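# Run the lathe cell and sort the parts by quality

## Task

Acting as the cell's operator, and without assuming the previous shift left anything in order, complete the work order and place the part that meets it in the good tray. A machined part that fails goes to the rework tray if further cutting could still fix it, and otherwise to the scrap tray. Finish with the machine and the gauge both idle, no alarm standing, the lathe door shut, and nothing loose left inside the lathe.

## Robot and tools

SETUP. There is one six-joint arm with a two-finger gripper. The cell also has a turning centre (the machine), a bench gauge with two V-block nests, and good, rework and scrap trays. The lathe sits behind the arm's base toward -x, and its chuck faces +y. The work order and any reference pages can be viewed with show_instructions, which takes no arguments and moves nothing.

FRAMES. Reported poses use the scene frame. Its origin is on the table top below the arm's base, +z is up, and +y is to the left when looking along +x. end_effector_position is in metres and end_effector_quat_wxyz is the orientation; both can be off by a few centimetres. In the gripper's own frame the fingers point along +z and close along y. The reported point lies between the pads when closed, and the fingertips reach about 33 mm past it. Pads grip firmly only near the fingertips. Closer to the palm the fingers can fold, so thin parts may slip, and a finger pushed tip-first into a surface folds.

execute_actions takes "actions", a list run in order, plus optional "cameras" (a list of names; [] means none, omitted means all). Each action can hold "rows", "steps", "until", "machine" and "gauge".
- rows: 1 to 15 rows, each applied for one control step of 1/30 s. A row is 9 numbers, each from -1 to 1: dx, dy, dz, rx, ry, rz, position, force_limit, speed. The first six are an offset from the Hand target as it stood when the action began, expressed in that Hand target's own axes. They are not an absolute pose. Every row counts from that same start, not from the row before. 1.0 equals 0.6 m of travel or 180 degrees, and rx, ry, rz form a single rotation vector. There is only one arm, so each row is one flat list.
- position: +1 is fully open (140 mm), about -0.8 brings the pads together, and -1 closes until blocked. force_limit and speed both run from -1 to 1 and start at +1. A faster close squeezes harder. Resend your last three gripper numbers to leave the gripper alone, because a 0 is a real command. object_status: 0 moving, 1 stopped while opening, 2 holding (stopped while closing), 3 reached the target or pads met. position_measured is in counts (3 open, 230 pads touching).
- steps: 1 to 450, default 15, and at least one per row. After the rows end, the arm keeps heading for the last row's target. Each step is clipped to within 70 mm and 16 degrees of the measured pose. Ramp offsets gradually (about 0.01 more per row) so you do not shake a held part.
- until: ends the action early once it is met. It reads only machine or gauge fields, e.g. {"machine": {"state": "done"}} or [">=", 3] for numbers. {"all": {"status": "ended"}} and {"any": {"status": "ended"}} also work. It does not halt the arm.

machine commands are an object, or a list of up to 8 objects run one after another:
- door (shut/open) and chuck (clamp/open).
- page: work_offsets, tools, program, measuring or position.
- Register writes: register, value (-9999 to 9999) and write:true, all in one object.
- Keys: cycle_start, feed_hold, reset, home, probe, tool_set, tool_change, air_blast. Any unknown name or out-of-range value rejects the entire call.
- Units are mm, and every x is a diameter. Machine coordinates such as pos_x, pos_z and tool offsets are zero or negative. g54_z and g55_z run from the chuck face to the program zero.
- The result reports state, door_state, chuck_state, seat_state (trust it only after a clamp), entry (the answer to the last write or key), alarm, and the register line of the current page.
- Do not reach into the chuck, part or turret while a cycle runs, is held, or the spindle is still coasting (up to 3.2 s).

gauge: send {"measure": true} with the part lying level in its nest, against the turquoise stop, and not touched by the gripper. Use the bare nest for straight pieces. Use the violet nest for stepped pieces, with the thick end at the stop. A reading takes about 12 s. readings then goes up by one, and no_1 to no_20 give the sheet values in mm. {"stop": true} aborts a reading.

move steers the gripper along a straight path.
- target: one 9-number row, or up to 15 rows. All rows are offsets from the present Hand target in its own axes, with the same scale as rows.
- speed: path top speed in m/s, 0.002 to 2, default 0.25, or one value per target.
- blend: corner rounding in m.
- stop_force: 10 to 80 N. The move halts when push against the motion rises that much. Use it slowly, and not when the gripper turns.
- zero: default true, which re-zeroes the force first.
- blocking: false returns early; it cannot be combined with stop_force.
- cameras.
- The result adds a move: line (done, off_target, moving, held, fault) and which limits acted.

wait takes seconds (0 to 10) and optional cameras, and lets devices and moves run on. stop brakes a running move but not the devices. zoom_image takes camera (cam_chuck, cam_high, cam_low, cam_machine, cam_wrist) and region [x0, y0, x1, y1] in pixels, at most 504x504, from the latest image. finished_scene takes scene, the number of the scene in progress, and cannot be undone.

SAFETY. Any outside force of 144 N or more, or a joint torque over its limit, halts the arm for 10 s; the wrist joints allow only 40 N m. The arm is stiff, so aim at a firm contact rather than beyond it. Keep paths away from the base. Never drop parts, knock things off the table, or let anything fall into the chip pan. Shed a press by commanding back past the gripper. Holding loads or stretching out for long heats the motors and can trigger a 30 to 60 s stop.

Each tool is called after ">>>" as a command line: name --argument value for each argument, lists and objects as JSON in quotes; but a table of rows of numbers goes row by row, as --pt "numbers of a row", without its own name.

Reference images:

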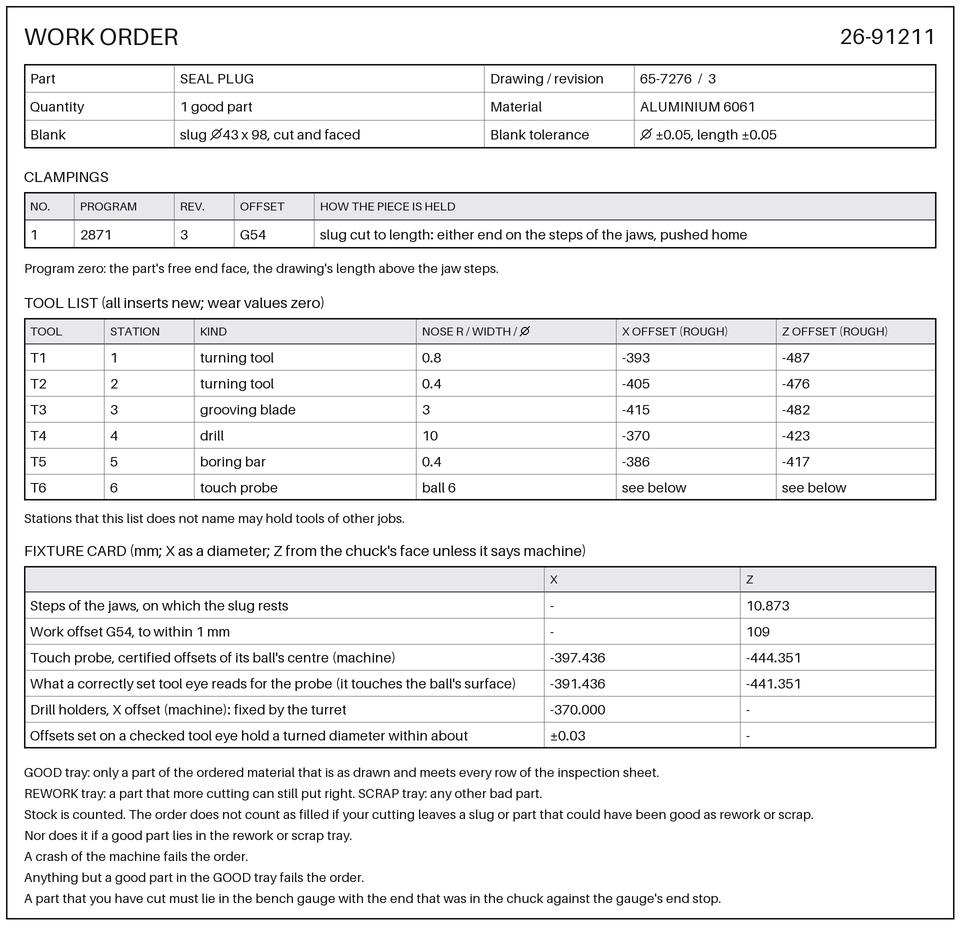

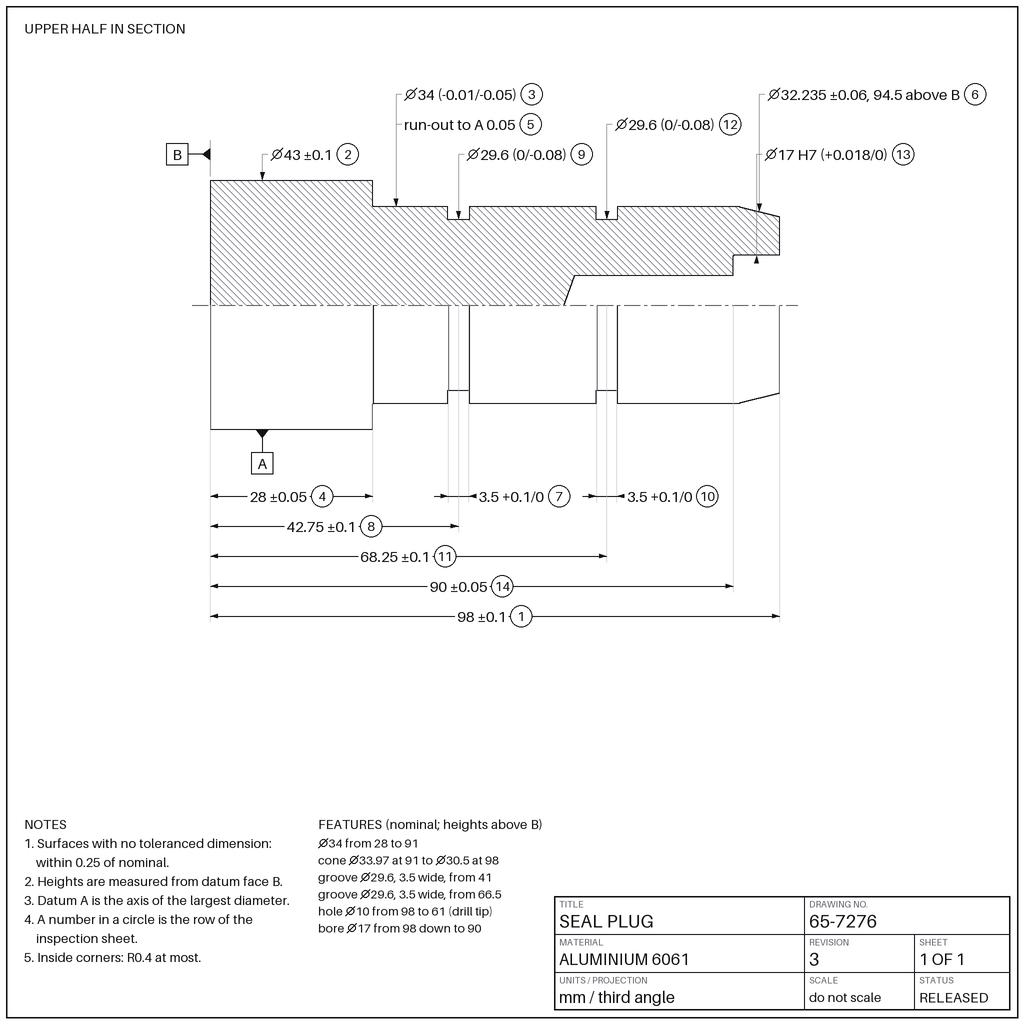

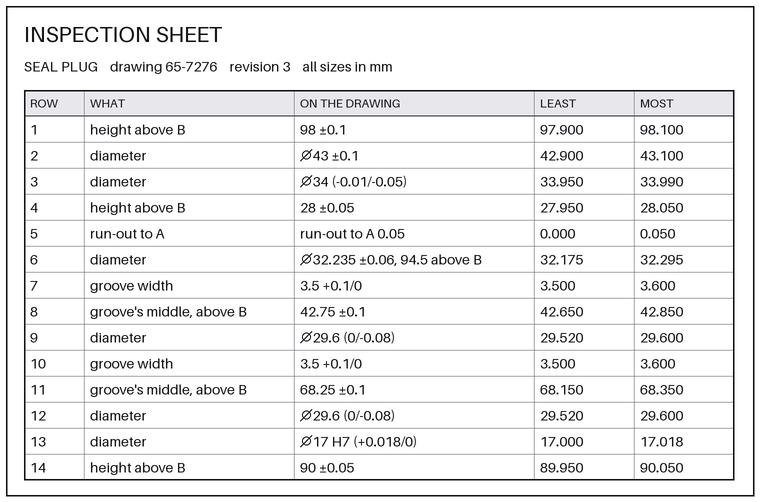

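## Session

>>> execute_actions --actions '[]'

Scene clock: 0.00 s.
end_effector_position=(+0.4317, -0.0549, +0.4200) position_measured=3 object_status=3 end_effector_quat_wxyz=(+0.003, -0.613, +0.790, -0.015)
Joint positions: [-0.234 -0.211 1.886 3.142 -1.442 0.031]
Joint velocities: within noise
Joint torques (N m): no reading
External joint torques (N m): no reading
Flange force (N): no reading
Hand target: +0.4317, -0.0549, +0.4200; +0.003, -0.613, +0.790, -0.015
Tool commands: gripper/position=+1.0 gripper/force_limit=+1.0 gripper/speed=+1.0
machine.work_offsets: g54_z=+108.873 g55_z=+0.000
machine: state=idle door_state=shut chuck_state=clamped seat_state=home door_answer=taken chuck_answer=taken page=work_offsets entry=no_entry entries=0 alarm=no_alarm queue=idle queue_left=0
gauge: readings=0

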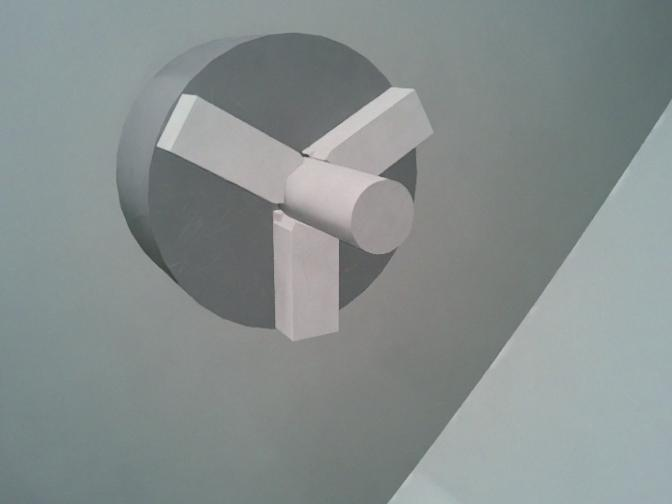

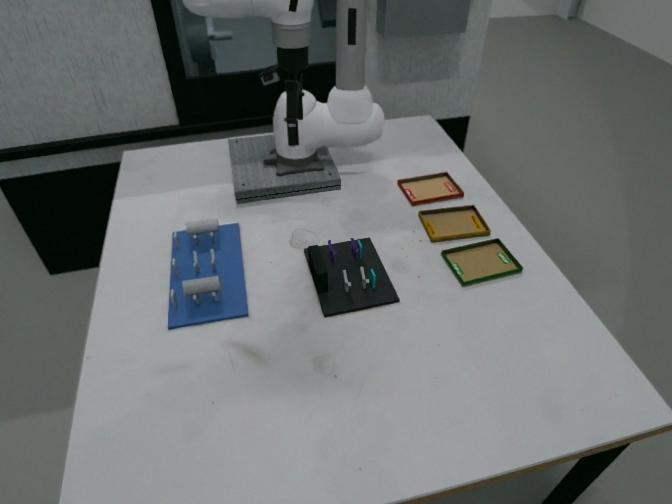

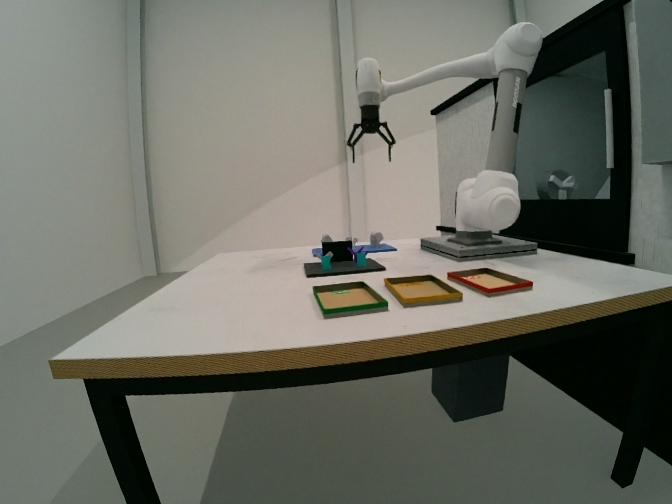

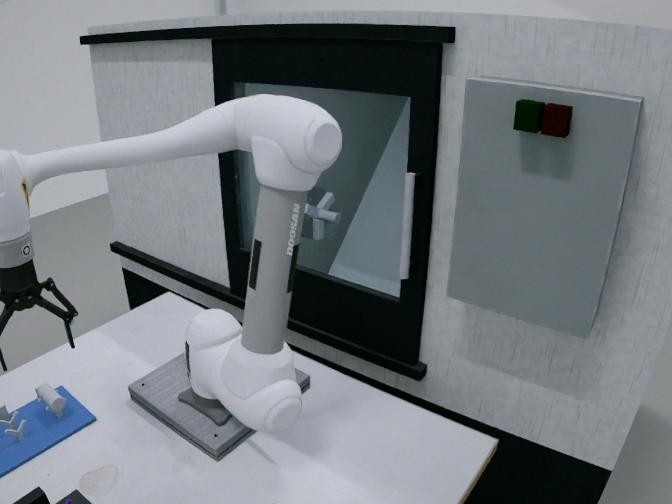

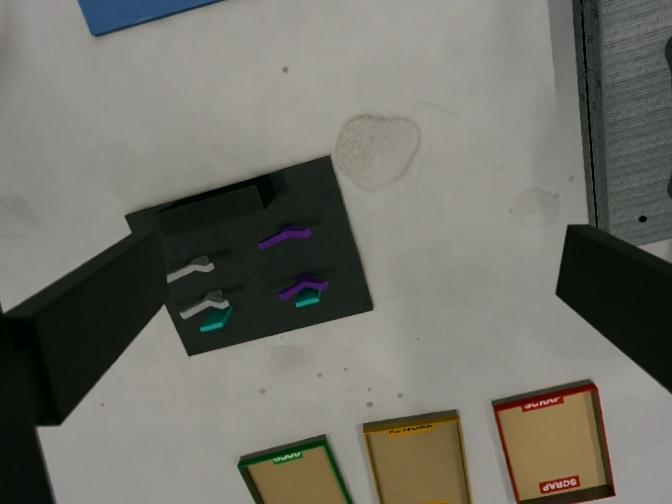

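>>> execute_actions --actions '[{"machine":{"page":"tools"},"steps":2},{"machine":{"page":"program"},"steps":2}]' --cameras '[]'

>>> execute_actions --actions '[{"machine":{"page":"tools"},"steps":2}]' --cameras '[]'

>>> execute_actions --actions '[{"machine":{"page":"measuring"},"steps":2}]' --cameras '[]'

>>> execute_actions --actions '[{"machine":{"page":"position"},"steps":2}]' --cameras '["cam_chuck","cam_high"]'

>>> zoom_image --camera "cam_high" --region '[150, 200, 270, 340]'

>>> zoom_image --camera "cam_chuck" --region '[230, 110, 450, 300]'

Scene clock: 0.63 s.
end_effector_position=(+0.4317, -0.0549, +0.4200) position_measured=3 object_status=3 end_effector_quat_wxyz=(+0.003, -0.613, +0.790, -0.015)
Joint positions: [-0.234 -0.211 1.886 3.142 -1.442 0.031]
Joint velocities: within noise
Joint torques (N m): [1.27 -21.58 -41.38 -4.28 1.02 -0.29]
External joint torques (N m): [-1.55 1.76 -0.06 -0.05 -0.96 0.29]
External joint torques at the end of the 1st action: [-1.15 1.35 -0.1 -0.09 -0.81 0.28]
Flange force (N): [2.6 -2.8 -1.5]
Flange force at the end of the 1st action (N): [1.8 -2.2 -1.4]
Hand target: +0.4317, -0.0549, +0.4200; +0.003, -0.613, +0.790, -0.015
Tool commands: gripper/position=+1.0 gripper/force_limit=+1.0 gripper/speed=+1.0
machine.program: program=+2871 tool_call=+1 tool_in_place=+0 program_revision=+3 program_offset=+54 load_peak=+0 stored1_number=+2871 stored1_revision=+3 stored2_number=+6563 stored2_revision=+6 stored3_number=+8716 stored3_revision=+5 stored4_number=+0 stored4_revision=+0 cycles=+0
machine: state=idle door_state=shut chuck_state=clamped seat_state=home door_answer=taken chuck_answer=taken page=program entry=no_entry entries=0 alarm=no_alarm queue=done queue_left=0
gauge: readings=0
No camera images: "cameras" was empty.

Scene clock: 0.90 s.
end_effector_position=(+0.4317, -0.0549, +0.4200) position_measured=3 object_status=3 end_effector_quat_wxyz=(+0.003, -0.613, +0.790, -0.015)
Joint positions: [-0.234 -0.211 1.886 3.142 -1.442 0.031]
Joint velocities: within noise
Joint torques (N m): [1.37 -21.23 -41.13 -4.35 0.94 -0.26]
External joint torques (N m): [-1.71 1.45 -0.34 0.01 -0.87 0.26]
Flange force (N): [3.1 -2.7 -1.8]
Hand target: +0.4317, -0.0549, +0.4200; +0.003, -0.613, +0.790, -0.015
Tool commands: gripper/position=+1.0 gripper/force_limit=+1.0 gripper/speed=+1.0
machine.tools: t1_x=-392.964 t1_x_wear=+0.000 t1_z=-487.213 t1_z_wear=+0.000 t1_radius=+0.800 t1_station=+1.000 t2_x=-404.734 t2_x_wear=+0.000 t2_z=-475.932 t2_z_wear=+0.000 t2_radius=+0.400 t2_station=+2.000 t3_x=-415.364 t3_x_wear=+0.000 t3_z=-481.947 t3_z_wear=+0.000 t3_radius=+0.000 t3_station=+3.000 t4_x=-370.000 t4_x_wear=+0.000 t4_z=-423.023 t4_z_wear=+0.000 t4_radius=+0.000 t4_station=+4.000 t5_x=-386.284 t5_x_wear=+0.000 t5_z=-417.408 t5_z_wear=+0.000 t5_radius=+0.400 t5_station=+5.000 t6_x=-397.436 t6_x_wear=+0.000 t6_z=-444.351 t6_z_wear=+0.000 t6_radius=+3.000 t6_station=+6.000
machine: state=idle door_state=shut chuck_state=clamped seat_state=home door_answer=taken chuck_answer=taken page=tools entry=no_entry entries=0 alarm=no_alarm queue=done queue_left=0
gauge: readings=0
No camera images: "cameras" was empty.

Scene clock: 1.17 s.
end_effector_position=(+0.4317, -0.0549, +0.4200) position_measured=3 object_status=3 end_effector_quat_wxyz=(+0.003, -0.613, +0.790, -0.015)
Joint positions: [-0.234 -0.211 1.886 3.142 -1.442 0.031]
Joint velocities: within noise
Joint torques (N m): [1.41 -21.61 -41.38 -4.28 0.92 -0.29]
External joint torques (N m): [-1.71 1.85 -0.06 -0.06 -0.86 0.28]
Flange force (N): [3.0 -3.0 -1.3]
Hand target: +0.4317, -0.0549, +0.4200; +0.003, -0.613, +0.790, -0.015
Tool commands: gripper/position=+1.0 gripper/force_limit=+1.0 gripper/speed=+1.0
machine.measuring: probe_x=+0.000 probe_z=+0.000 probe_move_x=+0.000 probe_move_z=+0.000 probe_radius=+2.992 eye_x=+63.772 eye_z=+148.902 probe_touched=+0 probe_found_x=+0.000 probe_found_z=+0.000 set_x=+0.000 set_z=+0.000
machine: state=idle door_state=shut chuck_state=clamped seat_state=home door_answer=taken chuck_answer=taken page=measuring entry=no_entry entries=0 alarm=no_alarm queue=done queue_left=0
gauge: readings=0
No camera images: "cameras" was empty.

Scene clock: 1.43 s.
end_effector_position=(+0.4317, -0.0549, +0.4200) position_measured=3 object_status=3 end_effector_quat_wxyz=(+0.003, -0.613, +0.790, -0.015)
Joint positions: [-0.234 -0.211 1.886 3.142 -1.442 0.031]
Joint velocities: within noise
Joint torques (N m): [1.08 -21.38 -41.11 -4.37 0.95 -0.19]
External joint torques (N m): [-1.38 1.6 -0.33 0.04 -0.89 0.19]
Flange force (N): [2.5 -2.9 -1.8]
Hand target: +0.4317, -0.0549, +0.4200; +0.003, -0.613, +0.790, -0.015
Tool commands: gripper/position=+1.0 gripper/force_limit=+1.0 gripper/speed=+1.0
machine.position: pos_x=+0.000 pos_z=+0.000
machine: state=idle door_state=shut chuck_state=clamped seat_state=home door_answer=taken chuck_answer=taken page=position entry=no_entry entries=0 alarm=no_alarm queue=done queue_left=0
gauge: readings=0
Images, in order (width x height): cam_chuck 672x504, cam_high 672x504.

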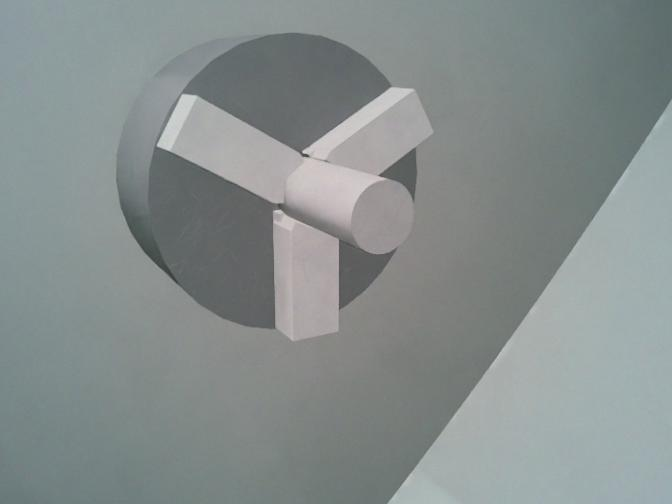

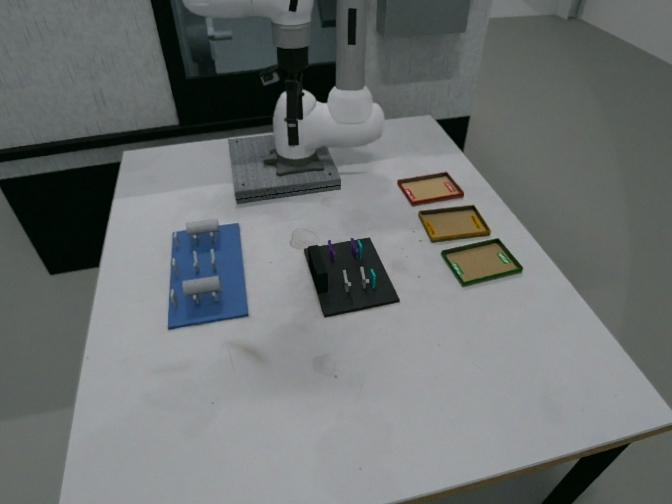

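Scaled by 3.600 from the camera's 672x504 image, which has a finer 960x720 frame.

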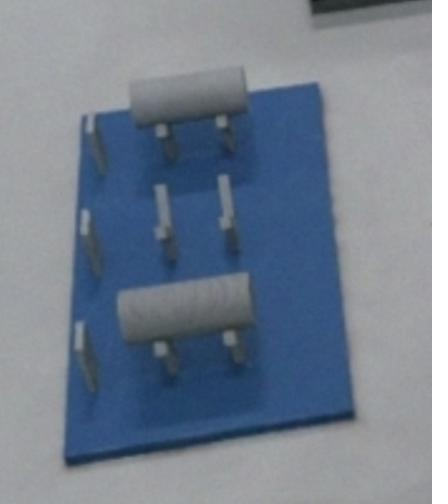

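Scaled by 2.291 from the camera's 672x504 image, which has a finer 960x720 frame.

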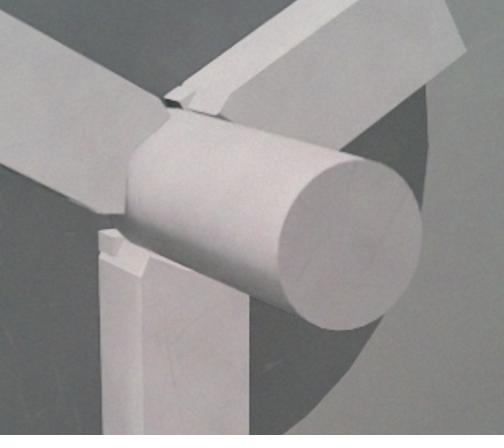

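>>> execute_actions --actions '[{"machine":[{"page":"measuring","register":"tool_call","value":6,"write":true},{"tool_change":true},{"tool_set":true}],"steps":450,"until":{"machine":{"queue":["!=","running"]}}}]' --cameras '["cam_chuck"]'

>>> show_instructions

Scene clock: 17.27 s.
end_effector_position=(+0.4317, -0.0549, +0.4200) position_measured=3 object_status=3 end_effector_quat_wxyz=(+0.003, -0.613, +0.790, -0.015)
Joint positions: [-0.234 -0.211 1.886 3.142 -1.442 0.031]
Joint velocities: within noise
Joint torques (N m): [1.27 -21.34 -41.41 -4.3 0.92 -0.32]
External joint torques (N m): [-1.62 1.5 -0.04 -0.04 -0.86 0.32]
Flange force (N): [2.8 -2.4 -1.3]
Hand target: +0.4317, -0.0549, +0.4200; +0.003, -0.613, +0.790, -0.015
Tool commands: gripper/position=+1.0 gripper/force_limit=+1.0 gripper/speed=+1.0
machine.measuring: probe_x=+0.000 probe_z=+0.000 probe_move_x=+0.000 probe_move_z=+0.000 probe_radius=+2.992 eye_x=+63.772 eye_z=+148.902 probe_touched=+0 probe_found_x=+0.000 probe_found_z=+0.000 set_x=+0.000 set_z=+0.000
machine: state=busy door_state=shut chuck_state=clamped seat_state=home door_answer=taken chuck_answer=taken page=measuring entry=taken entries=3 alarm=no_alarm queue=running queue_left=0
gauge: readings=0
Images, in order (width x height): cam_chuck 672x504.

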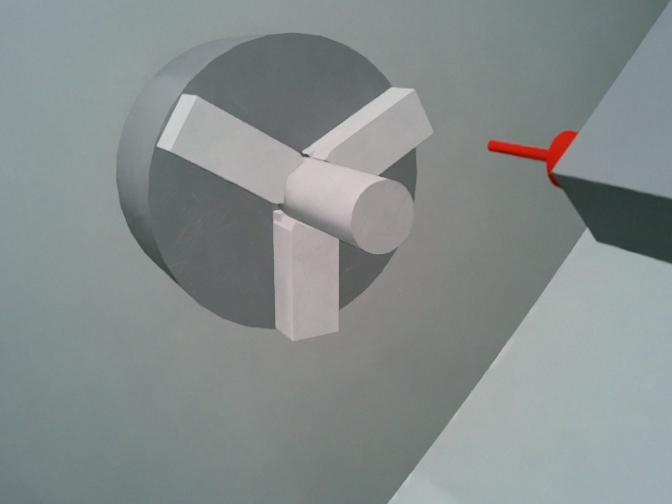

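Reference images for this scene: work order, drawing, inspection sheet.

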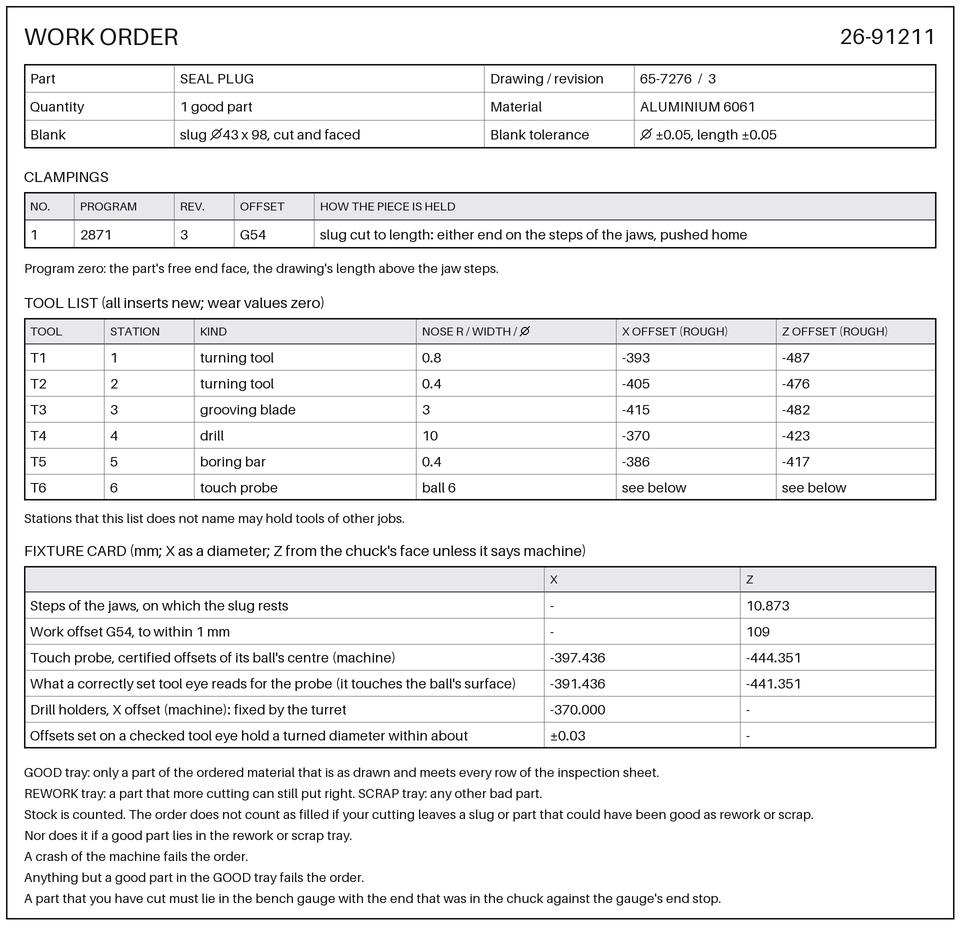

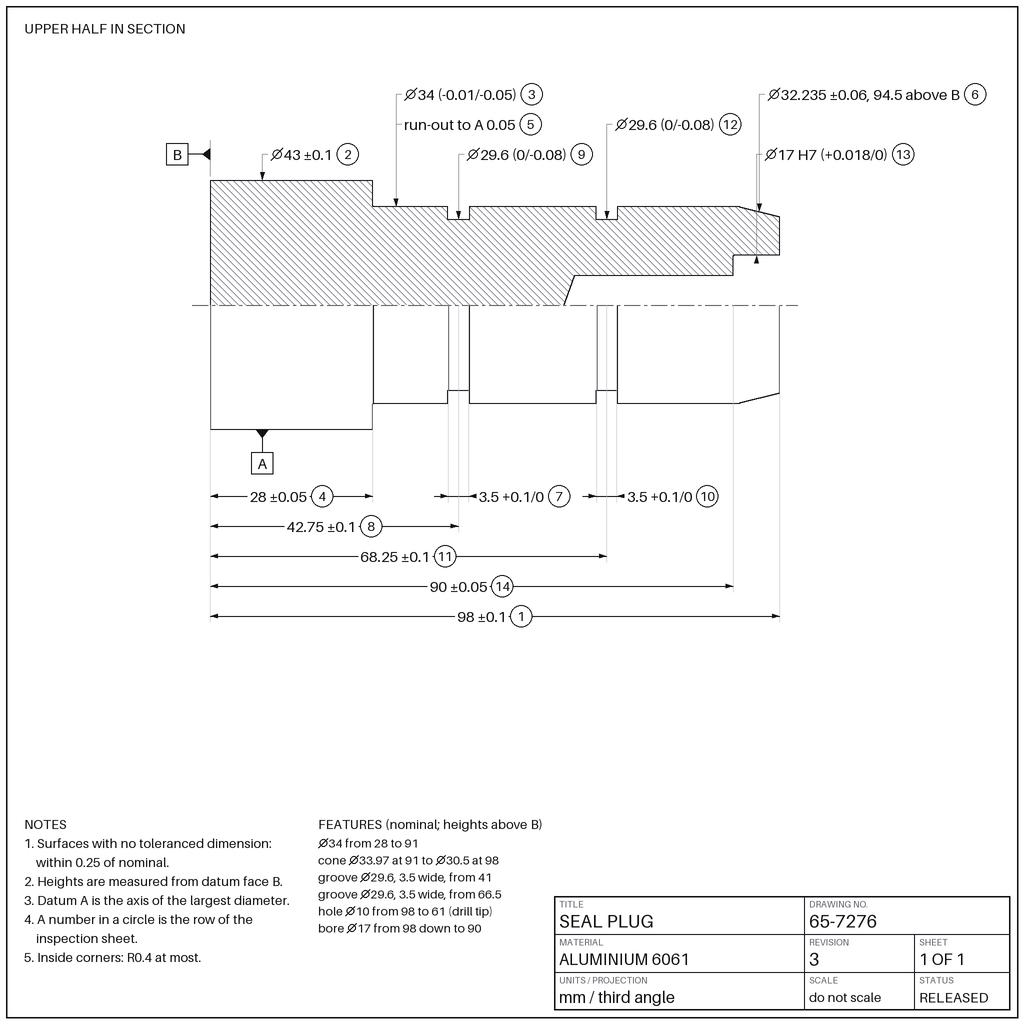

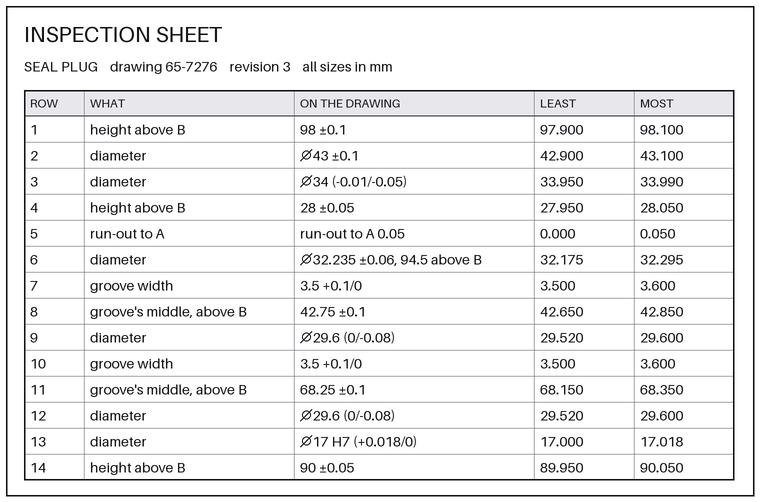

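>>> execute_actions --actions '[{"steps":300,"until":{"machine":{"queue":["!=","running"]}}}]' --cameras '[]'

Scene clock: 19.77 s.
end_effector_position=(+0.4317, -0.0549, +0.4200) position_measured=3 object_status=3 end_effector_quat_wxyz=(+0.003, -0.613, +0.790, -0.015)
Joint positions: [-0.234 -0.211 1.886 3.142 -1.442 0.031]
Joint velocities: within noise
Joint torques (N m): [1.13 -21.32 -41.41 -4.33 0.95 -0.23]
External joint torques (N m): [-1.47 1.6 -0.03 -0.01 -0.89 0.22]
Flange force (N): [2.7 -2.5 -1.4]
Hand target: +0.4317, -0.0549, +0.4200; +0.003, -0.613, +0.790, -0.015
Tool commands: gripper/position=+1.0 gripper/force_limit=+1.0 gripper/speed=+1.0
machine.measuring: probe_x=+0.000 probe_z=+0.000 probe_move_x=+0.000 probe_move_z=+0.000 probe_radius=+2.992 eye_x=+63.772 eye_z=+148.902 probe_touched=+0 probe_found_x=+0.000 probe_found_z=+0.000 set_x=-391.434 set_z=-441.348
machine: state=idle door_state=shut chuck_state=clamped seat_state=home door_answer=taken chuck_answer=taken page=measuring entry=taken entries=3 alarm=no_alarm queue=done queue_left=0
gauge: readings=0
No camera images: "cameras" was empty.

>>> execute_actions --actions '[{"machine":[{"register":"probe_x","value":0,"write":true},{"register":"probe_z","value":125,"write":true},{"register":"probe_move_z","value":-25,"write":true},{"probe":true}],"steps":450,"until":{"machine":{"queue":["!=","running"]}}}]' --cameras '["cam_chuck"]'

>>> execute_actions --actions '[{"machine":[{"register":"probe_move_z","value":0,"write":true},{"register":"probe_x","value":70,"write":true},{"register":"probe_z","value":95,"write":true},{"register":"probe_move_x","value":-35,"write":true},{"probe":true}],"steps":450,"until":{"machine":{"queue":["!=","running"]}}}]' --cameras '[]'

>>> execute_actions --actions '[{"machine":[{"register":"probe_z","value":60,"write":true},{"probe":true}],"steps":450,"until":{"machine":{"queue":["!=","running"]}}}]' --cameras '[]'

Scene clock: 27.37 s.
end_effector_position=(+0.4317, -0.0549, +0.4200) position_measured=3 object_status=3 end_effector_quat_wxyz=(+0.003, -0.613, +0.790, -0.015)
Joint positions: [-0.234 -0.211 1.886 3.142 -1.442 0.031]
Joint velocities: within noise
Joint torques (N m): [1.03 -21.24 -41.34 -4.32 0.9 -0.29]
External joint torques (N m): [-1.35 1.41 -0.14 -0.03 -0.84 0.29]
Flange force (N): [2.2 -2.3 -1.5]
Hand target: +0.4317, -0.0549, +0.4200; +0.003, -0.613, +0.790, -0.015
Tool commands: gripper/position=+1.0 gripper/force_limit=+1.0 gripper/speed=+1.0
machine.measuring: probe_x=+0.000 probe_z=+125.000 probe_move_x=+0.000 probe_move_z=-25.000 probe_radius=+2.992 eye_x=+63.772 eye_z=+148.902 probe_touched=+1 probe_found_x=+0.000 probe_found_z=+108.870 set_x=-391.434 set_z=-441.348
machine: state=idle door_state=shut chuck_state=clamped seat_state=home door_answer=taken chuck_answer=taken page=measuring entry=taken entries=7 alarm=no_alarm queue=done queue_left=0
gauge: readings=0
Images, in order (width x height): cam_chuck 672x504.

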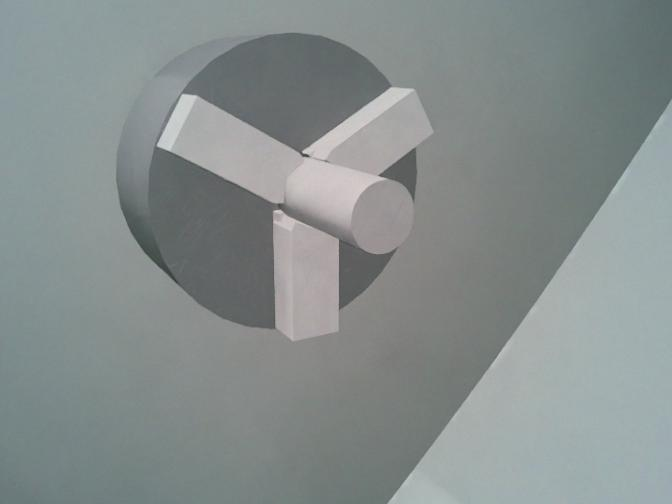

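Scene clock: 34.03 s.
end_effector_position=(+0.4317, -0.0549, +0.4200) position_measured=3 object_status=3 end_effector_quat_wxyz=(+0.003, -0.613, +0.790, -0.015)
Joint positions: [-0.234 -0.211 1.886 3.142 -1.442 0.031]
Joint velocities: within noise
Joint torques (N m): [1.48 -21.24 -41.43 -4.3 0.95 -0.27]
External joint torques (N m): [-1.78 1.47 -0.02 -0.03 -0.89 0.27]
Flange force (N): [3.3 -2.3 -1.4]
Hand target: +0.4317, -0.0549, +0.4200; +0.003, -0.613, +0.790, -0.015
Tool commands: gripper/position=+1.0 gripper/force_limit=+1.0 gripper/speed=+1.0
machine.measuring: probe_x=+70.000 probe_z=+95.000 probe_move_x=-35.000 probe_move_z=+0.000 probe_radius=+2.992 eye_x=+63.772 eye_z=+148.902 probe_touched=+1 probe_found_x=+43.018 probe_found_z=+95.000 set_x=-391.434 set_z=-441.348
machine: state=idle door_state=shut chuck_state=clamped seat_state=home door_answer=taken chuck_answer=taken page=measuring entry=taken entries=12 alarm=no_alarm queue=done queue_left=0
gauge: readings=0
No camera images: "cameras" was empty.

Scene clock: 40.30 s.
end_effector_position=(+0.4317, -0.0549, +0.4200) position_measured=3 object_status=3 end_effector_quat_wxyz=(+0.003, -0.613, +0.790, -0.015)
Joint positions: [-0.234 -0.211 1.886 3.142 -1.442 0.031]
Joint velocities: within noise
Joint torques (N m): [1.73 -21.57 -41.23 -4.49 0.95 -0.3]
External joint torques (N m): [-2.05 1.82 -0.21 0.16 -0.89 0.3]
Flange force (N): [3.8 -3.2 -1.6]
Hand target: +0.4317, -0.0549, +0.4200; +0.003, -0.613, +0.790, -0.015
Tool commands: gripper/position=+1.0 gripper/force_limit=+1.0 gripper/speed=+1.0
machine.measuring: probe_x=+70.000 probe_z=+60.000 probe_move_x=-35.000 probe_move_z=+0.000 probe_radius=+2.992 eye_x=+63.772 eye_z=+148.902 probe_touched=+1 probe_found_x=+43.018 probe_found_z=+60.000 set_x=-391.434 set_z=-441.348
machine: state=idle door_state=shut chuck_state=clamped seat_state=home door_answer=taken chuck_answer=taken page=measuring entry=taken entries=14 alarm=no_alarm queue=done queue_left=0
gauge: readings=0
No camera images: "cameras" was empty.

>>> execute_actions --actions '[{"machine":[{"register":"tool_call","value":1,"write":true},{"tool_change":true},{"tool_set":true}],"steps":450,"until":{"machine":{"queue":["!=","running"]}}},{"steps":450,"until":{"machine":{"queue":["!=","running"]}}}]' --cameras '["cam_chuck"]'

>>> execute_actions --actions '[{"machine":[{"register":"tool_call","value":2,"write":true},{"tool_change":true},{"tool_set":true}],"steps":450,"until":{"machine":{"queue":["!=","running"]}}},{"steps":450,"until":{"machine":{"queue":["!=","running"]}}}]' --cameras '["cam_chuck"]'

>>> execute_actions --actions '[{"machine":[{"register":"tool_call","value":3,"write":true},{"tool_change":true},{"tool_set":true}],"steps":450,"until":{"machine":{"queue":["!=","running"]}}},{"steps":450,"until":{"machine":{"queue":["!=","running"]}}}]' --cameras '["cam_chuck"]'

>>> execute_actions --actions '[{"machine":[{"register":"tool_call","value":4,"write":true},{"tool_change":true},{"tool_set":true}],"steps":450,"until":{"machine":{"queue":["!=","running"]}}},{"steps":450,"until":{"machine":{"queue":["!=","running"]}}}]' --cameras '["cam_chuck"]'

>>> execute_actions --actions '[{"machine":[{"register":"tool_call","value":5,"write":true},{"tool_change":true},{"tool_set":true}],"steps":450,"until":{"machine":{"queue":["!=","running"]}}},{"steps":450,"until":{"machine":{"queue":["!=","running"]}}}]' --cameras '["cam_chuck"]'

Scene clock: 59.77 s.
end_effector_position=(+0.4317, -0.0549, +0.4200) position_measured=3 object_status=3 end_effector_quat_wxyz=(+0.003, -0.613, +0.790, -0.015)
Joint positions: [-0.234 -0.211 1.886 3.142 -1.442 0.031]
Joint velocities: within noise
Joint torques (N m): [1.48 -21.29 -41.29 -4.32 0.97 -0.22]
External joint torques (N m): [-1.86 1.59 -0.16 -0.02 -0.91 0.22]
External joint torques at the end of the 1st action: [-1.56 1.27 -0.33 0.01 -0.86 0.26]
Flange force (N): [3.6 -2.7 -1.6]
Flange force at the end of the 1st action (N): [2.8 -2.4 -1.8]
Hand target: +0.4317, -0.0549, +0.4200; +0.003, -0.613, +0.790, -0.015
Tool commands: gripper/position=+1.0 gripper/force_limit=+1.0 gripper/speed=+1.0
machine.measuring: probe_x=+70.000 probe_z=+60.000 probe_move_x=-35.000 probe_move_z=+0.000 probe_radius=+2.992 eye_x=+63.772 eye_z=+148.902 probe_touched=+1 probe_found_x=+43.018 probe_found_z=+60.000 set_x=-392.960 set_z=-487.213
machine: state=idle door_state=shut chuck_state=clamped seat_state=home door_answer=taken chuck_answer=taken page=measuring entry=taken entries=17 alarm=no_alarm queue=done queue_left=0
gauge: readings=0
Images, in order (width x height): cam_chuck 672x504.

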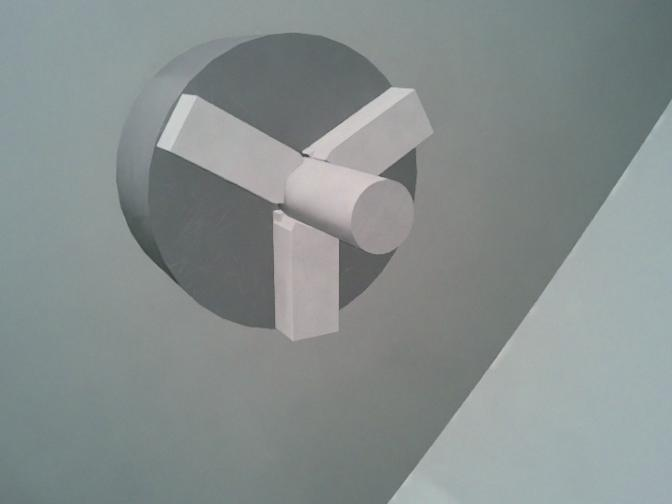

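Scene clock: 78.37 s.
end_effector_position=(+0.4317, -0.0549, +0.4200) position_measured=3 object_status=3 end_effector_quat_wxyz=(+0.003, -0.613, +0.790, -0.015)
Joint positions: [-0.234 -0.211 1.886 3.142 -1.442 0.031]
Joint velocities: within noise
Joint torques (N m): [1.1 -21.1 -41.34 -4.31 0.9 -0.34]
External joint torques (N m): [-1.41 1.36 -0.09 -0.02 -0.83 0.34]
External joint torques at the end of the 1st action: [-1.85 1.54 0.02 0.03 -0.89 0.27]
Flange force (N): [2.3 -2.2 -1.4]
Flange force at the end of the 1st action (N): [3.5 -2.4 -1.3]
Hand target: +0.4317, -0.0549, +0.4200; +0.003, -0.613, +0.790, -0.015
Tool commands: gripper/position=+1.0 gripper/force_limit=+1.0 gripper/speed=+1.0
machine.measuring: probe_x=+70.000 probe_z=+60.000 probe_move_x=-35.000 probe_move_z=+0.000 probe_radius=+2.992 eye_x=+63.772 eye_z=+148.902 probe_touched=+1 probe_found_x=+43.018 probe_found_z=+60.000 set_x=-404.725 set_z=-475.930
machine: state=idle door_state=shut chuck_state=clamped seat_state=home door_answer=taken chuck_answer=taken page=measuring entry=taken entries=20 alarm=no_alarm queue=done queue_left=0
gauge: readings=0
Images, in order (width x height): cam_chuck 672x504.

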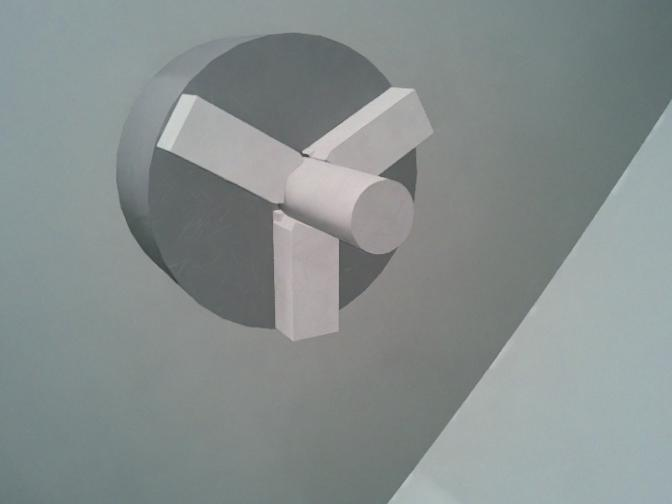

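Scene clock: 97.13 s.
end_effector_position=(+0.4317, -0.0549, +0.4200) position_measured=3 object_status=3 end_effector_quat_wxyz=(+0.003, -0.613, +0.790, -0.015)
Joint positions: [-0.234 -0.211 1.886 3.142 -1.442 0.031]
Joint velocities: within noise
Joint torques (N m): [1.56 -21.68 -41.27 -4.33 0.91 -0.25]
External joint torques (N m): [-1.89 1.86 -0.19 -0.02 -0.85 0.24]
External joint torques at the end of the 1st action: [-1.94 1.4 -0.34 -0.03 -0.89 0.35]
Flange force (N): [3.5 -3.2 -1.5]
Flange force at the end of the 1st action (N): [3.4 -2.6 -1.9]
Hand target: +0.4317, -0.0549, +0.4200; +0.003, -0.613, +0.790, -0.015
Tool commands: gripper/position=+1.0 gripper/force_limit=+1.0 gripper/speed=+1.0
machine.measuring: probe_x=+70.000 probe_z=+60.000 probe_move_x=-35.000 probe_move_z=+0.000 probe_radius=+2.992 eye_x=+63.772 eye_z=+148.902 probe_touched=+1 probe_found_x=+43.018 probe_found_z=+60.000 set_x=-415.363 set_z=-481.948
machine: state=idle door_state=shut chuck_state=clamped seat_state=home door_answer=taken chuck_answer=taken page=measuring entry=taken entries=23 alarm=no_alarm queue=done queue_left=0
gauge: readings=0
Images, in order (width x height): cam_chuck 672x504.

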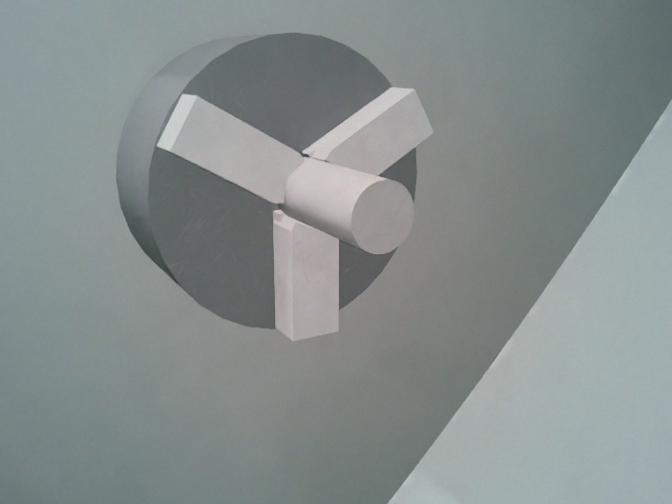

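Scene clock: 112.53 s.
end_effector_position=(+0.4317, -0.0549, +0.4200) position_measured=3 object_status=3 end_effector_quat_wxyz=(+0.003, -0.613, +0.790, -0.015)
Joint positions: [-0.234 -0.211 1.886 3.142 -1.442 0.031]
Joint velocities: within noise
Joint torques (N m): [1.37 -21.22 -41.17 -4.29 0.95 -0.31]
External joint torques (N m): [-1.71 1.45 -0.26 -0.05 -0.89 0.31]
External joint torques at the end of the 1st action: [-1.43 1.48 -0.3 0.03 -0.93 0.19]
Flange force (N): [3.0 -2.6 -1.8]
Flange force at the end of the 1st action (N): [2.6 -2.7 -1.9]
Hand target: +0.4317, -0.0549, +0.4200; +0.003, -0.613, +0.790, -0.015
Tool commands: gripper/position=+1.0 gripper/force_limit=+1.0 gripper/speed=+1.0
machine.measuring: probe_x=+70.000 probe_z=+60.000 probe_move_x=-35.000 probe_move_z=+0.000 probe_radius=+2.992 eye_x=+63.772 eye_z=+148.902 probe_touched=+1 probe_found_x=+43.018 probe_found_z=+60.000 set_x=+0.000 set_z=-423.023
machine: state=idle door_state=shut chuck_state=clamped seat_state=home door_answer=taken chuck_answer=taken page=measuring entry=taken entries=26 alarm=no_alarm queue=done queue_left=0
gauge: readings=0
Images, in order (width x height): cam_chuck 672x504.

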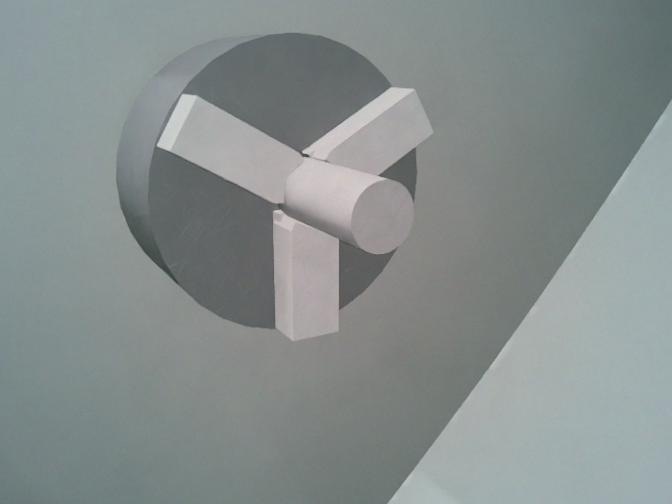

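Scene clock: 129.73 s.
end_effector_position=(+0.4317, -0.0549, +0.4200) position_measured=3 object_status=3 end_effector_quat_wxyz=(+0.003, -0.613, +0.790, -0.015)
Joint positions: [-0.234 -0.211 1.886 3.142 -1.442 0.031]
Joint velocities: within noise
Joint torques (N m): [1.01 -21.2 -41.42 -4.32 0.91 -0.28]
External joint torques (N m): [-1.32 1.43 -0.02 -0.02 -0.85 0.28]
External joint torques at the end of the 1st action: [-2.05 1.73 0.02 0.02 -0.92 0.25]
Flange force (N): [2.2 -2.2 -1.3]
Flange force at the end of the 1st action (N): [3.9 -2.7 -1.3]
Hand target: +0.4317, -0.0549, +0.4200; +0.003, -0.613, +0.790, -0.015
Tool commands: gripper/position=+1.0 gripper/force_limit=+1.0 gripper/speed=+1.0
machine.measuring: probe_x=+70.000 probe_z=+60.000 probe_move_x=-35.000 probe_move_z=+0.000 probe_radius=+2.992 eye_x=+63.772 eye_z=+148.902 probe_touched=+1 probe_found_x=+43.018 probe_found_z=+60.000 set_x=-386.284 set_z=-417.407
machine: state=idle door_state=shut chuck_state=clamped seat_state=home door_answer=taken chuck_answer=taken page=measuring entry=taken entries=29 alarm=no_alarm queue=done queue_left=0
gauge: readings=0
Images, in order (width x height): cam_chuck 672x504.

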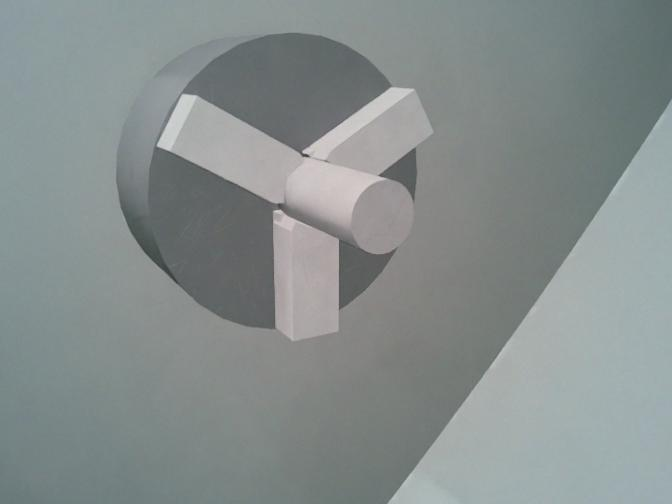

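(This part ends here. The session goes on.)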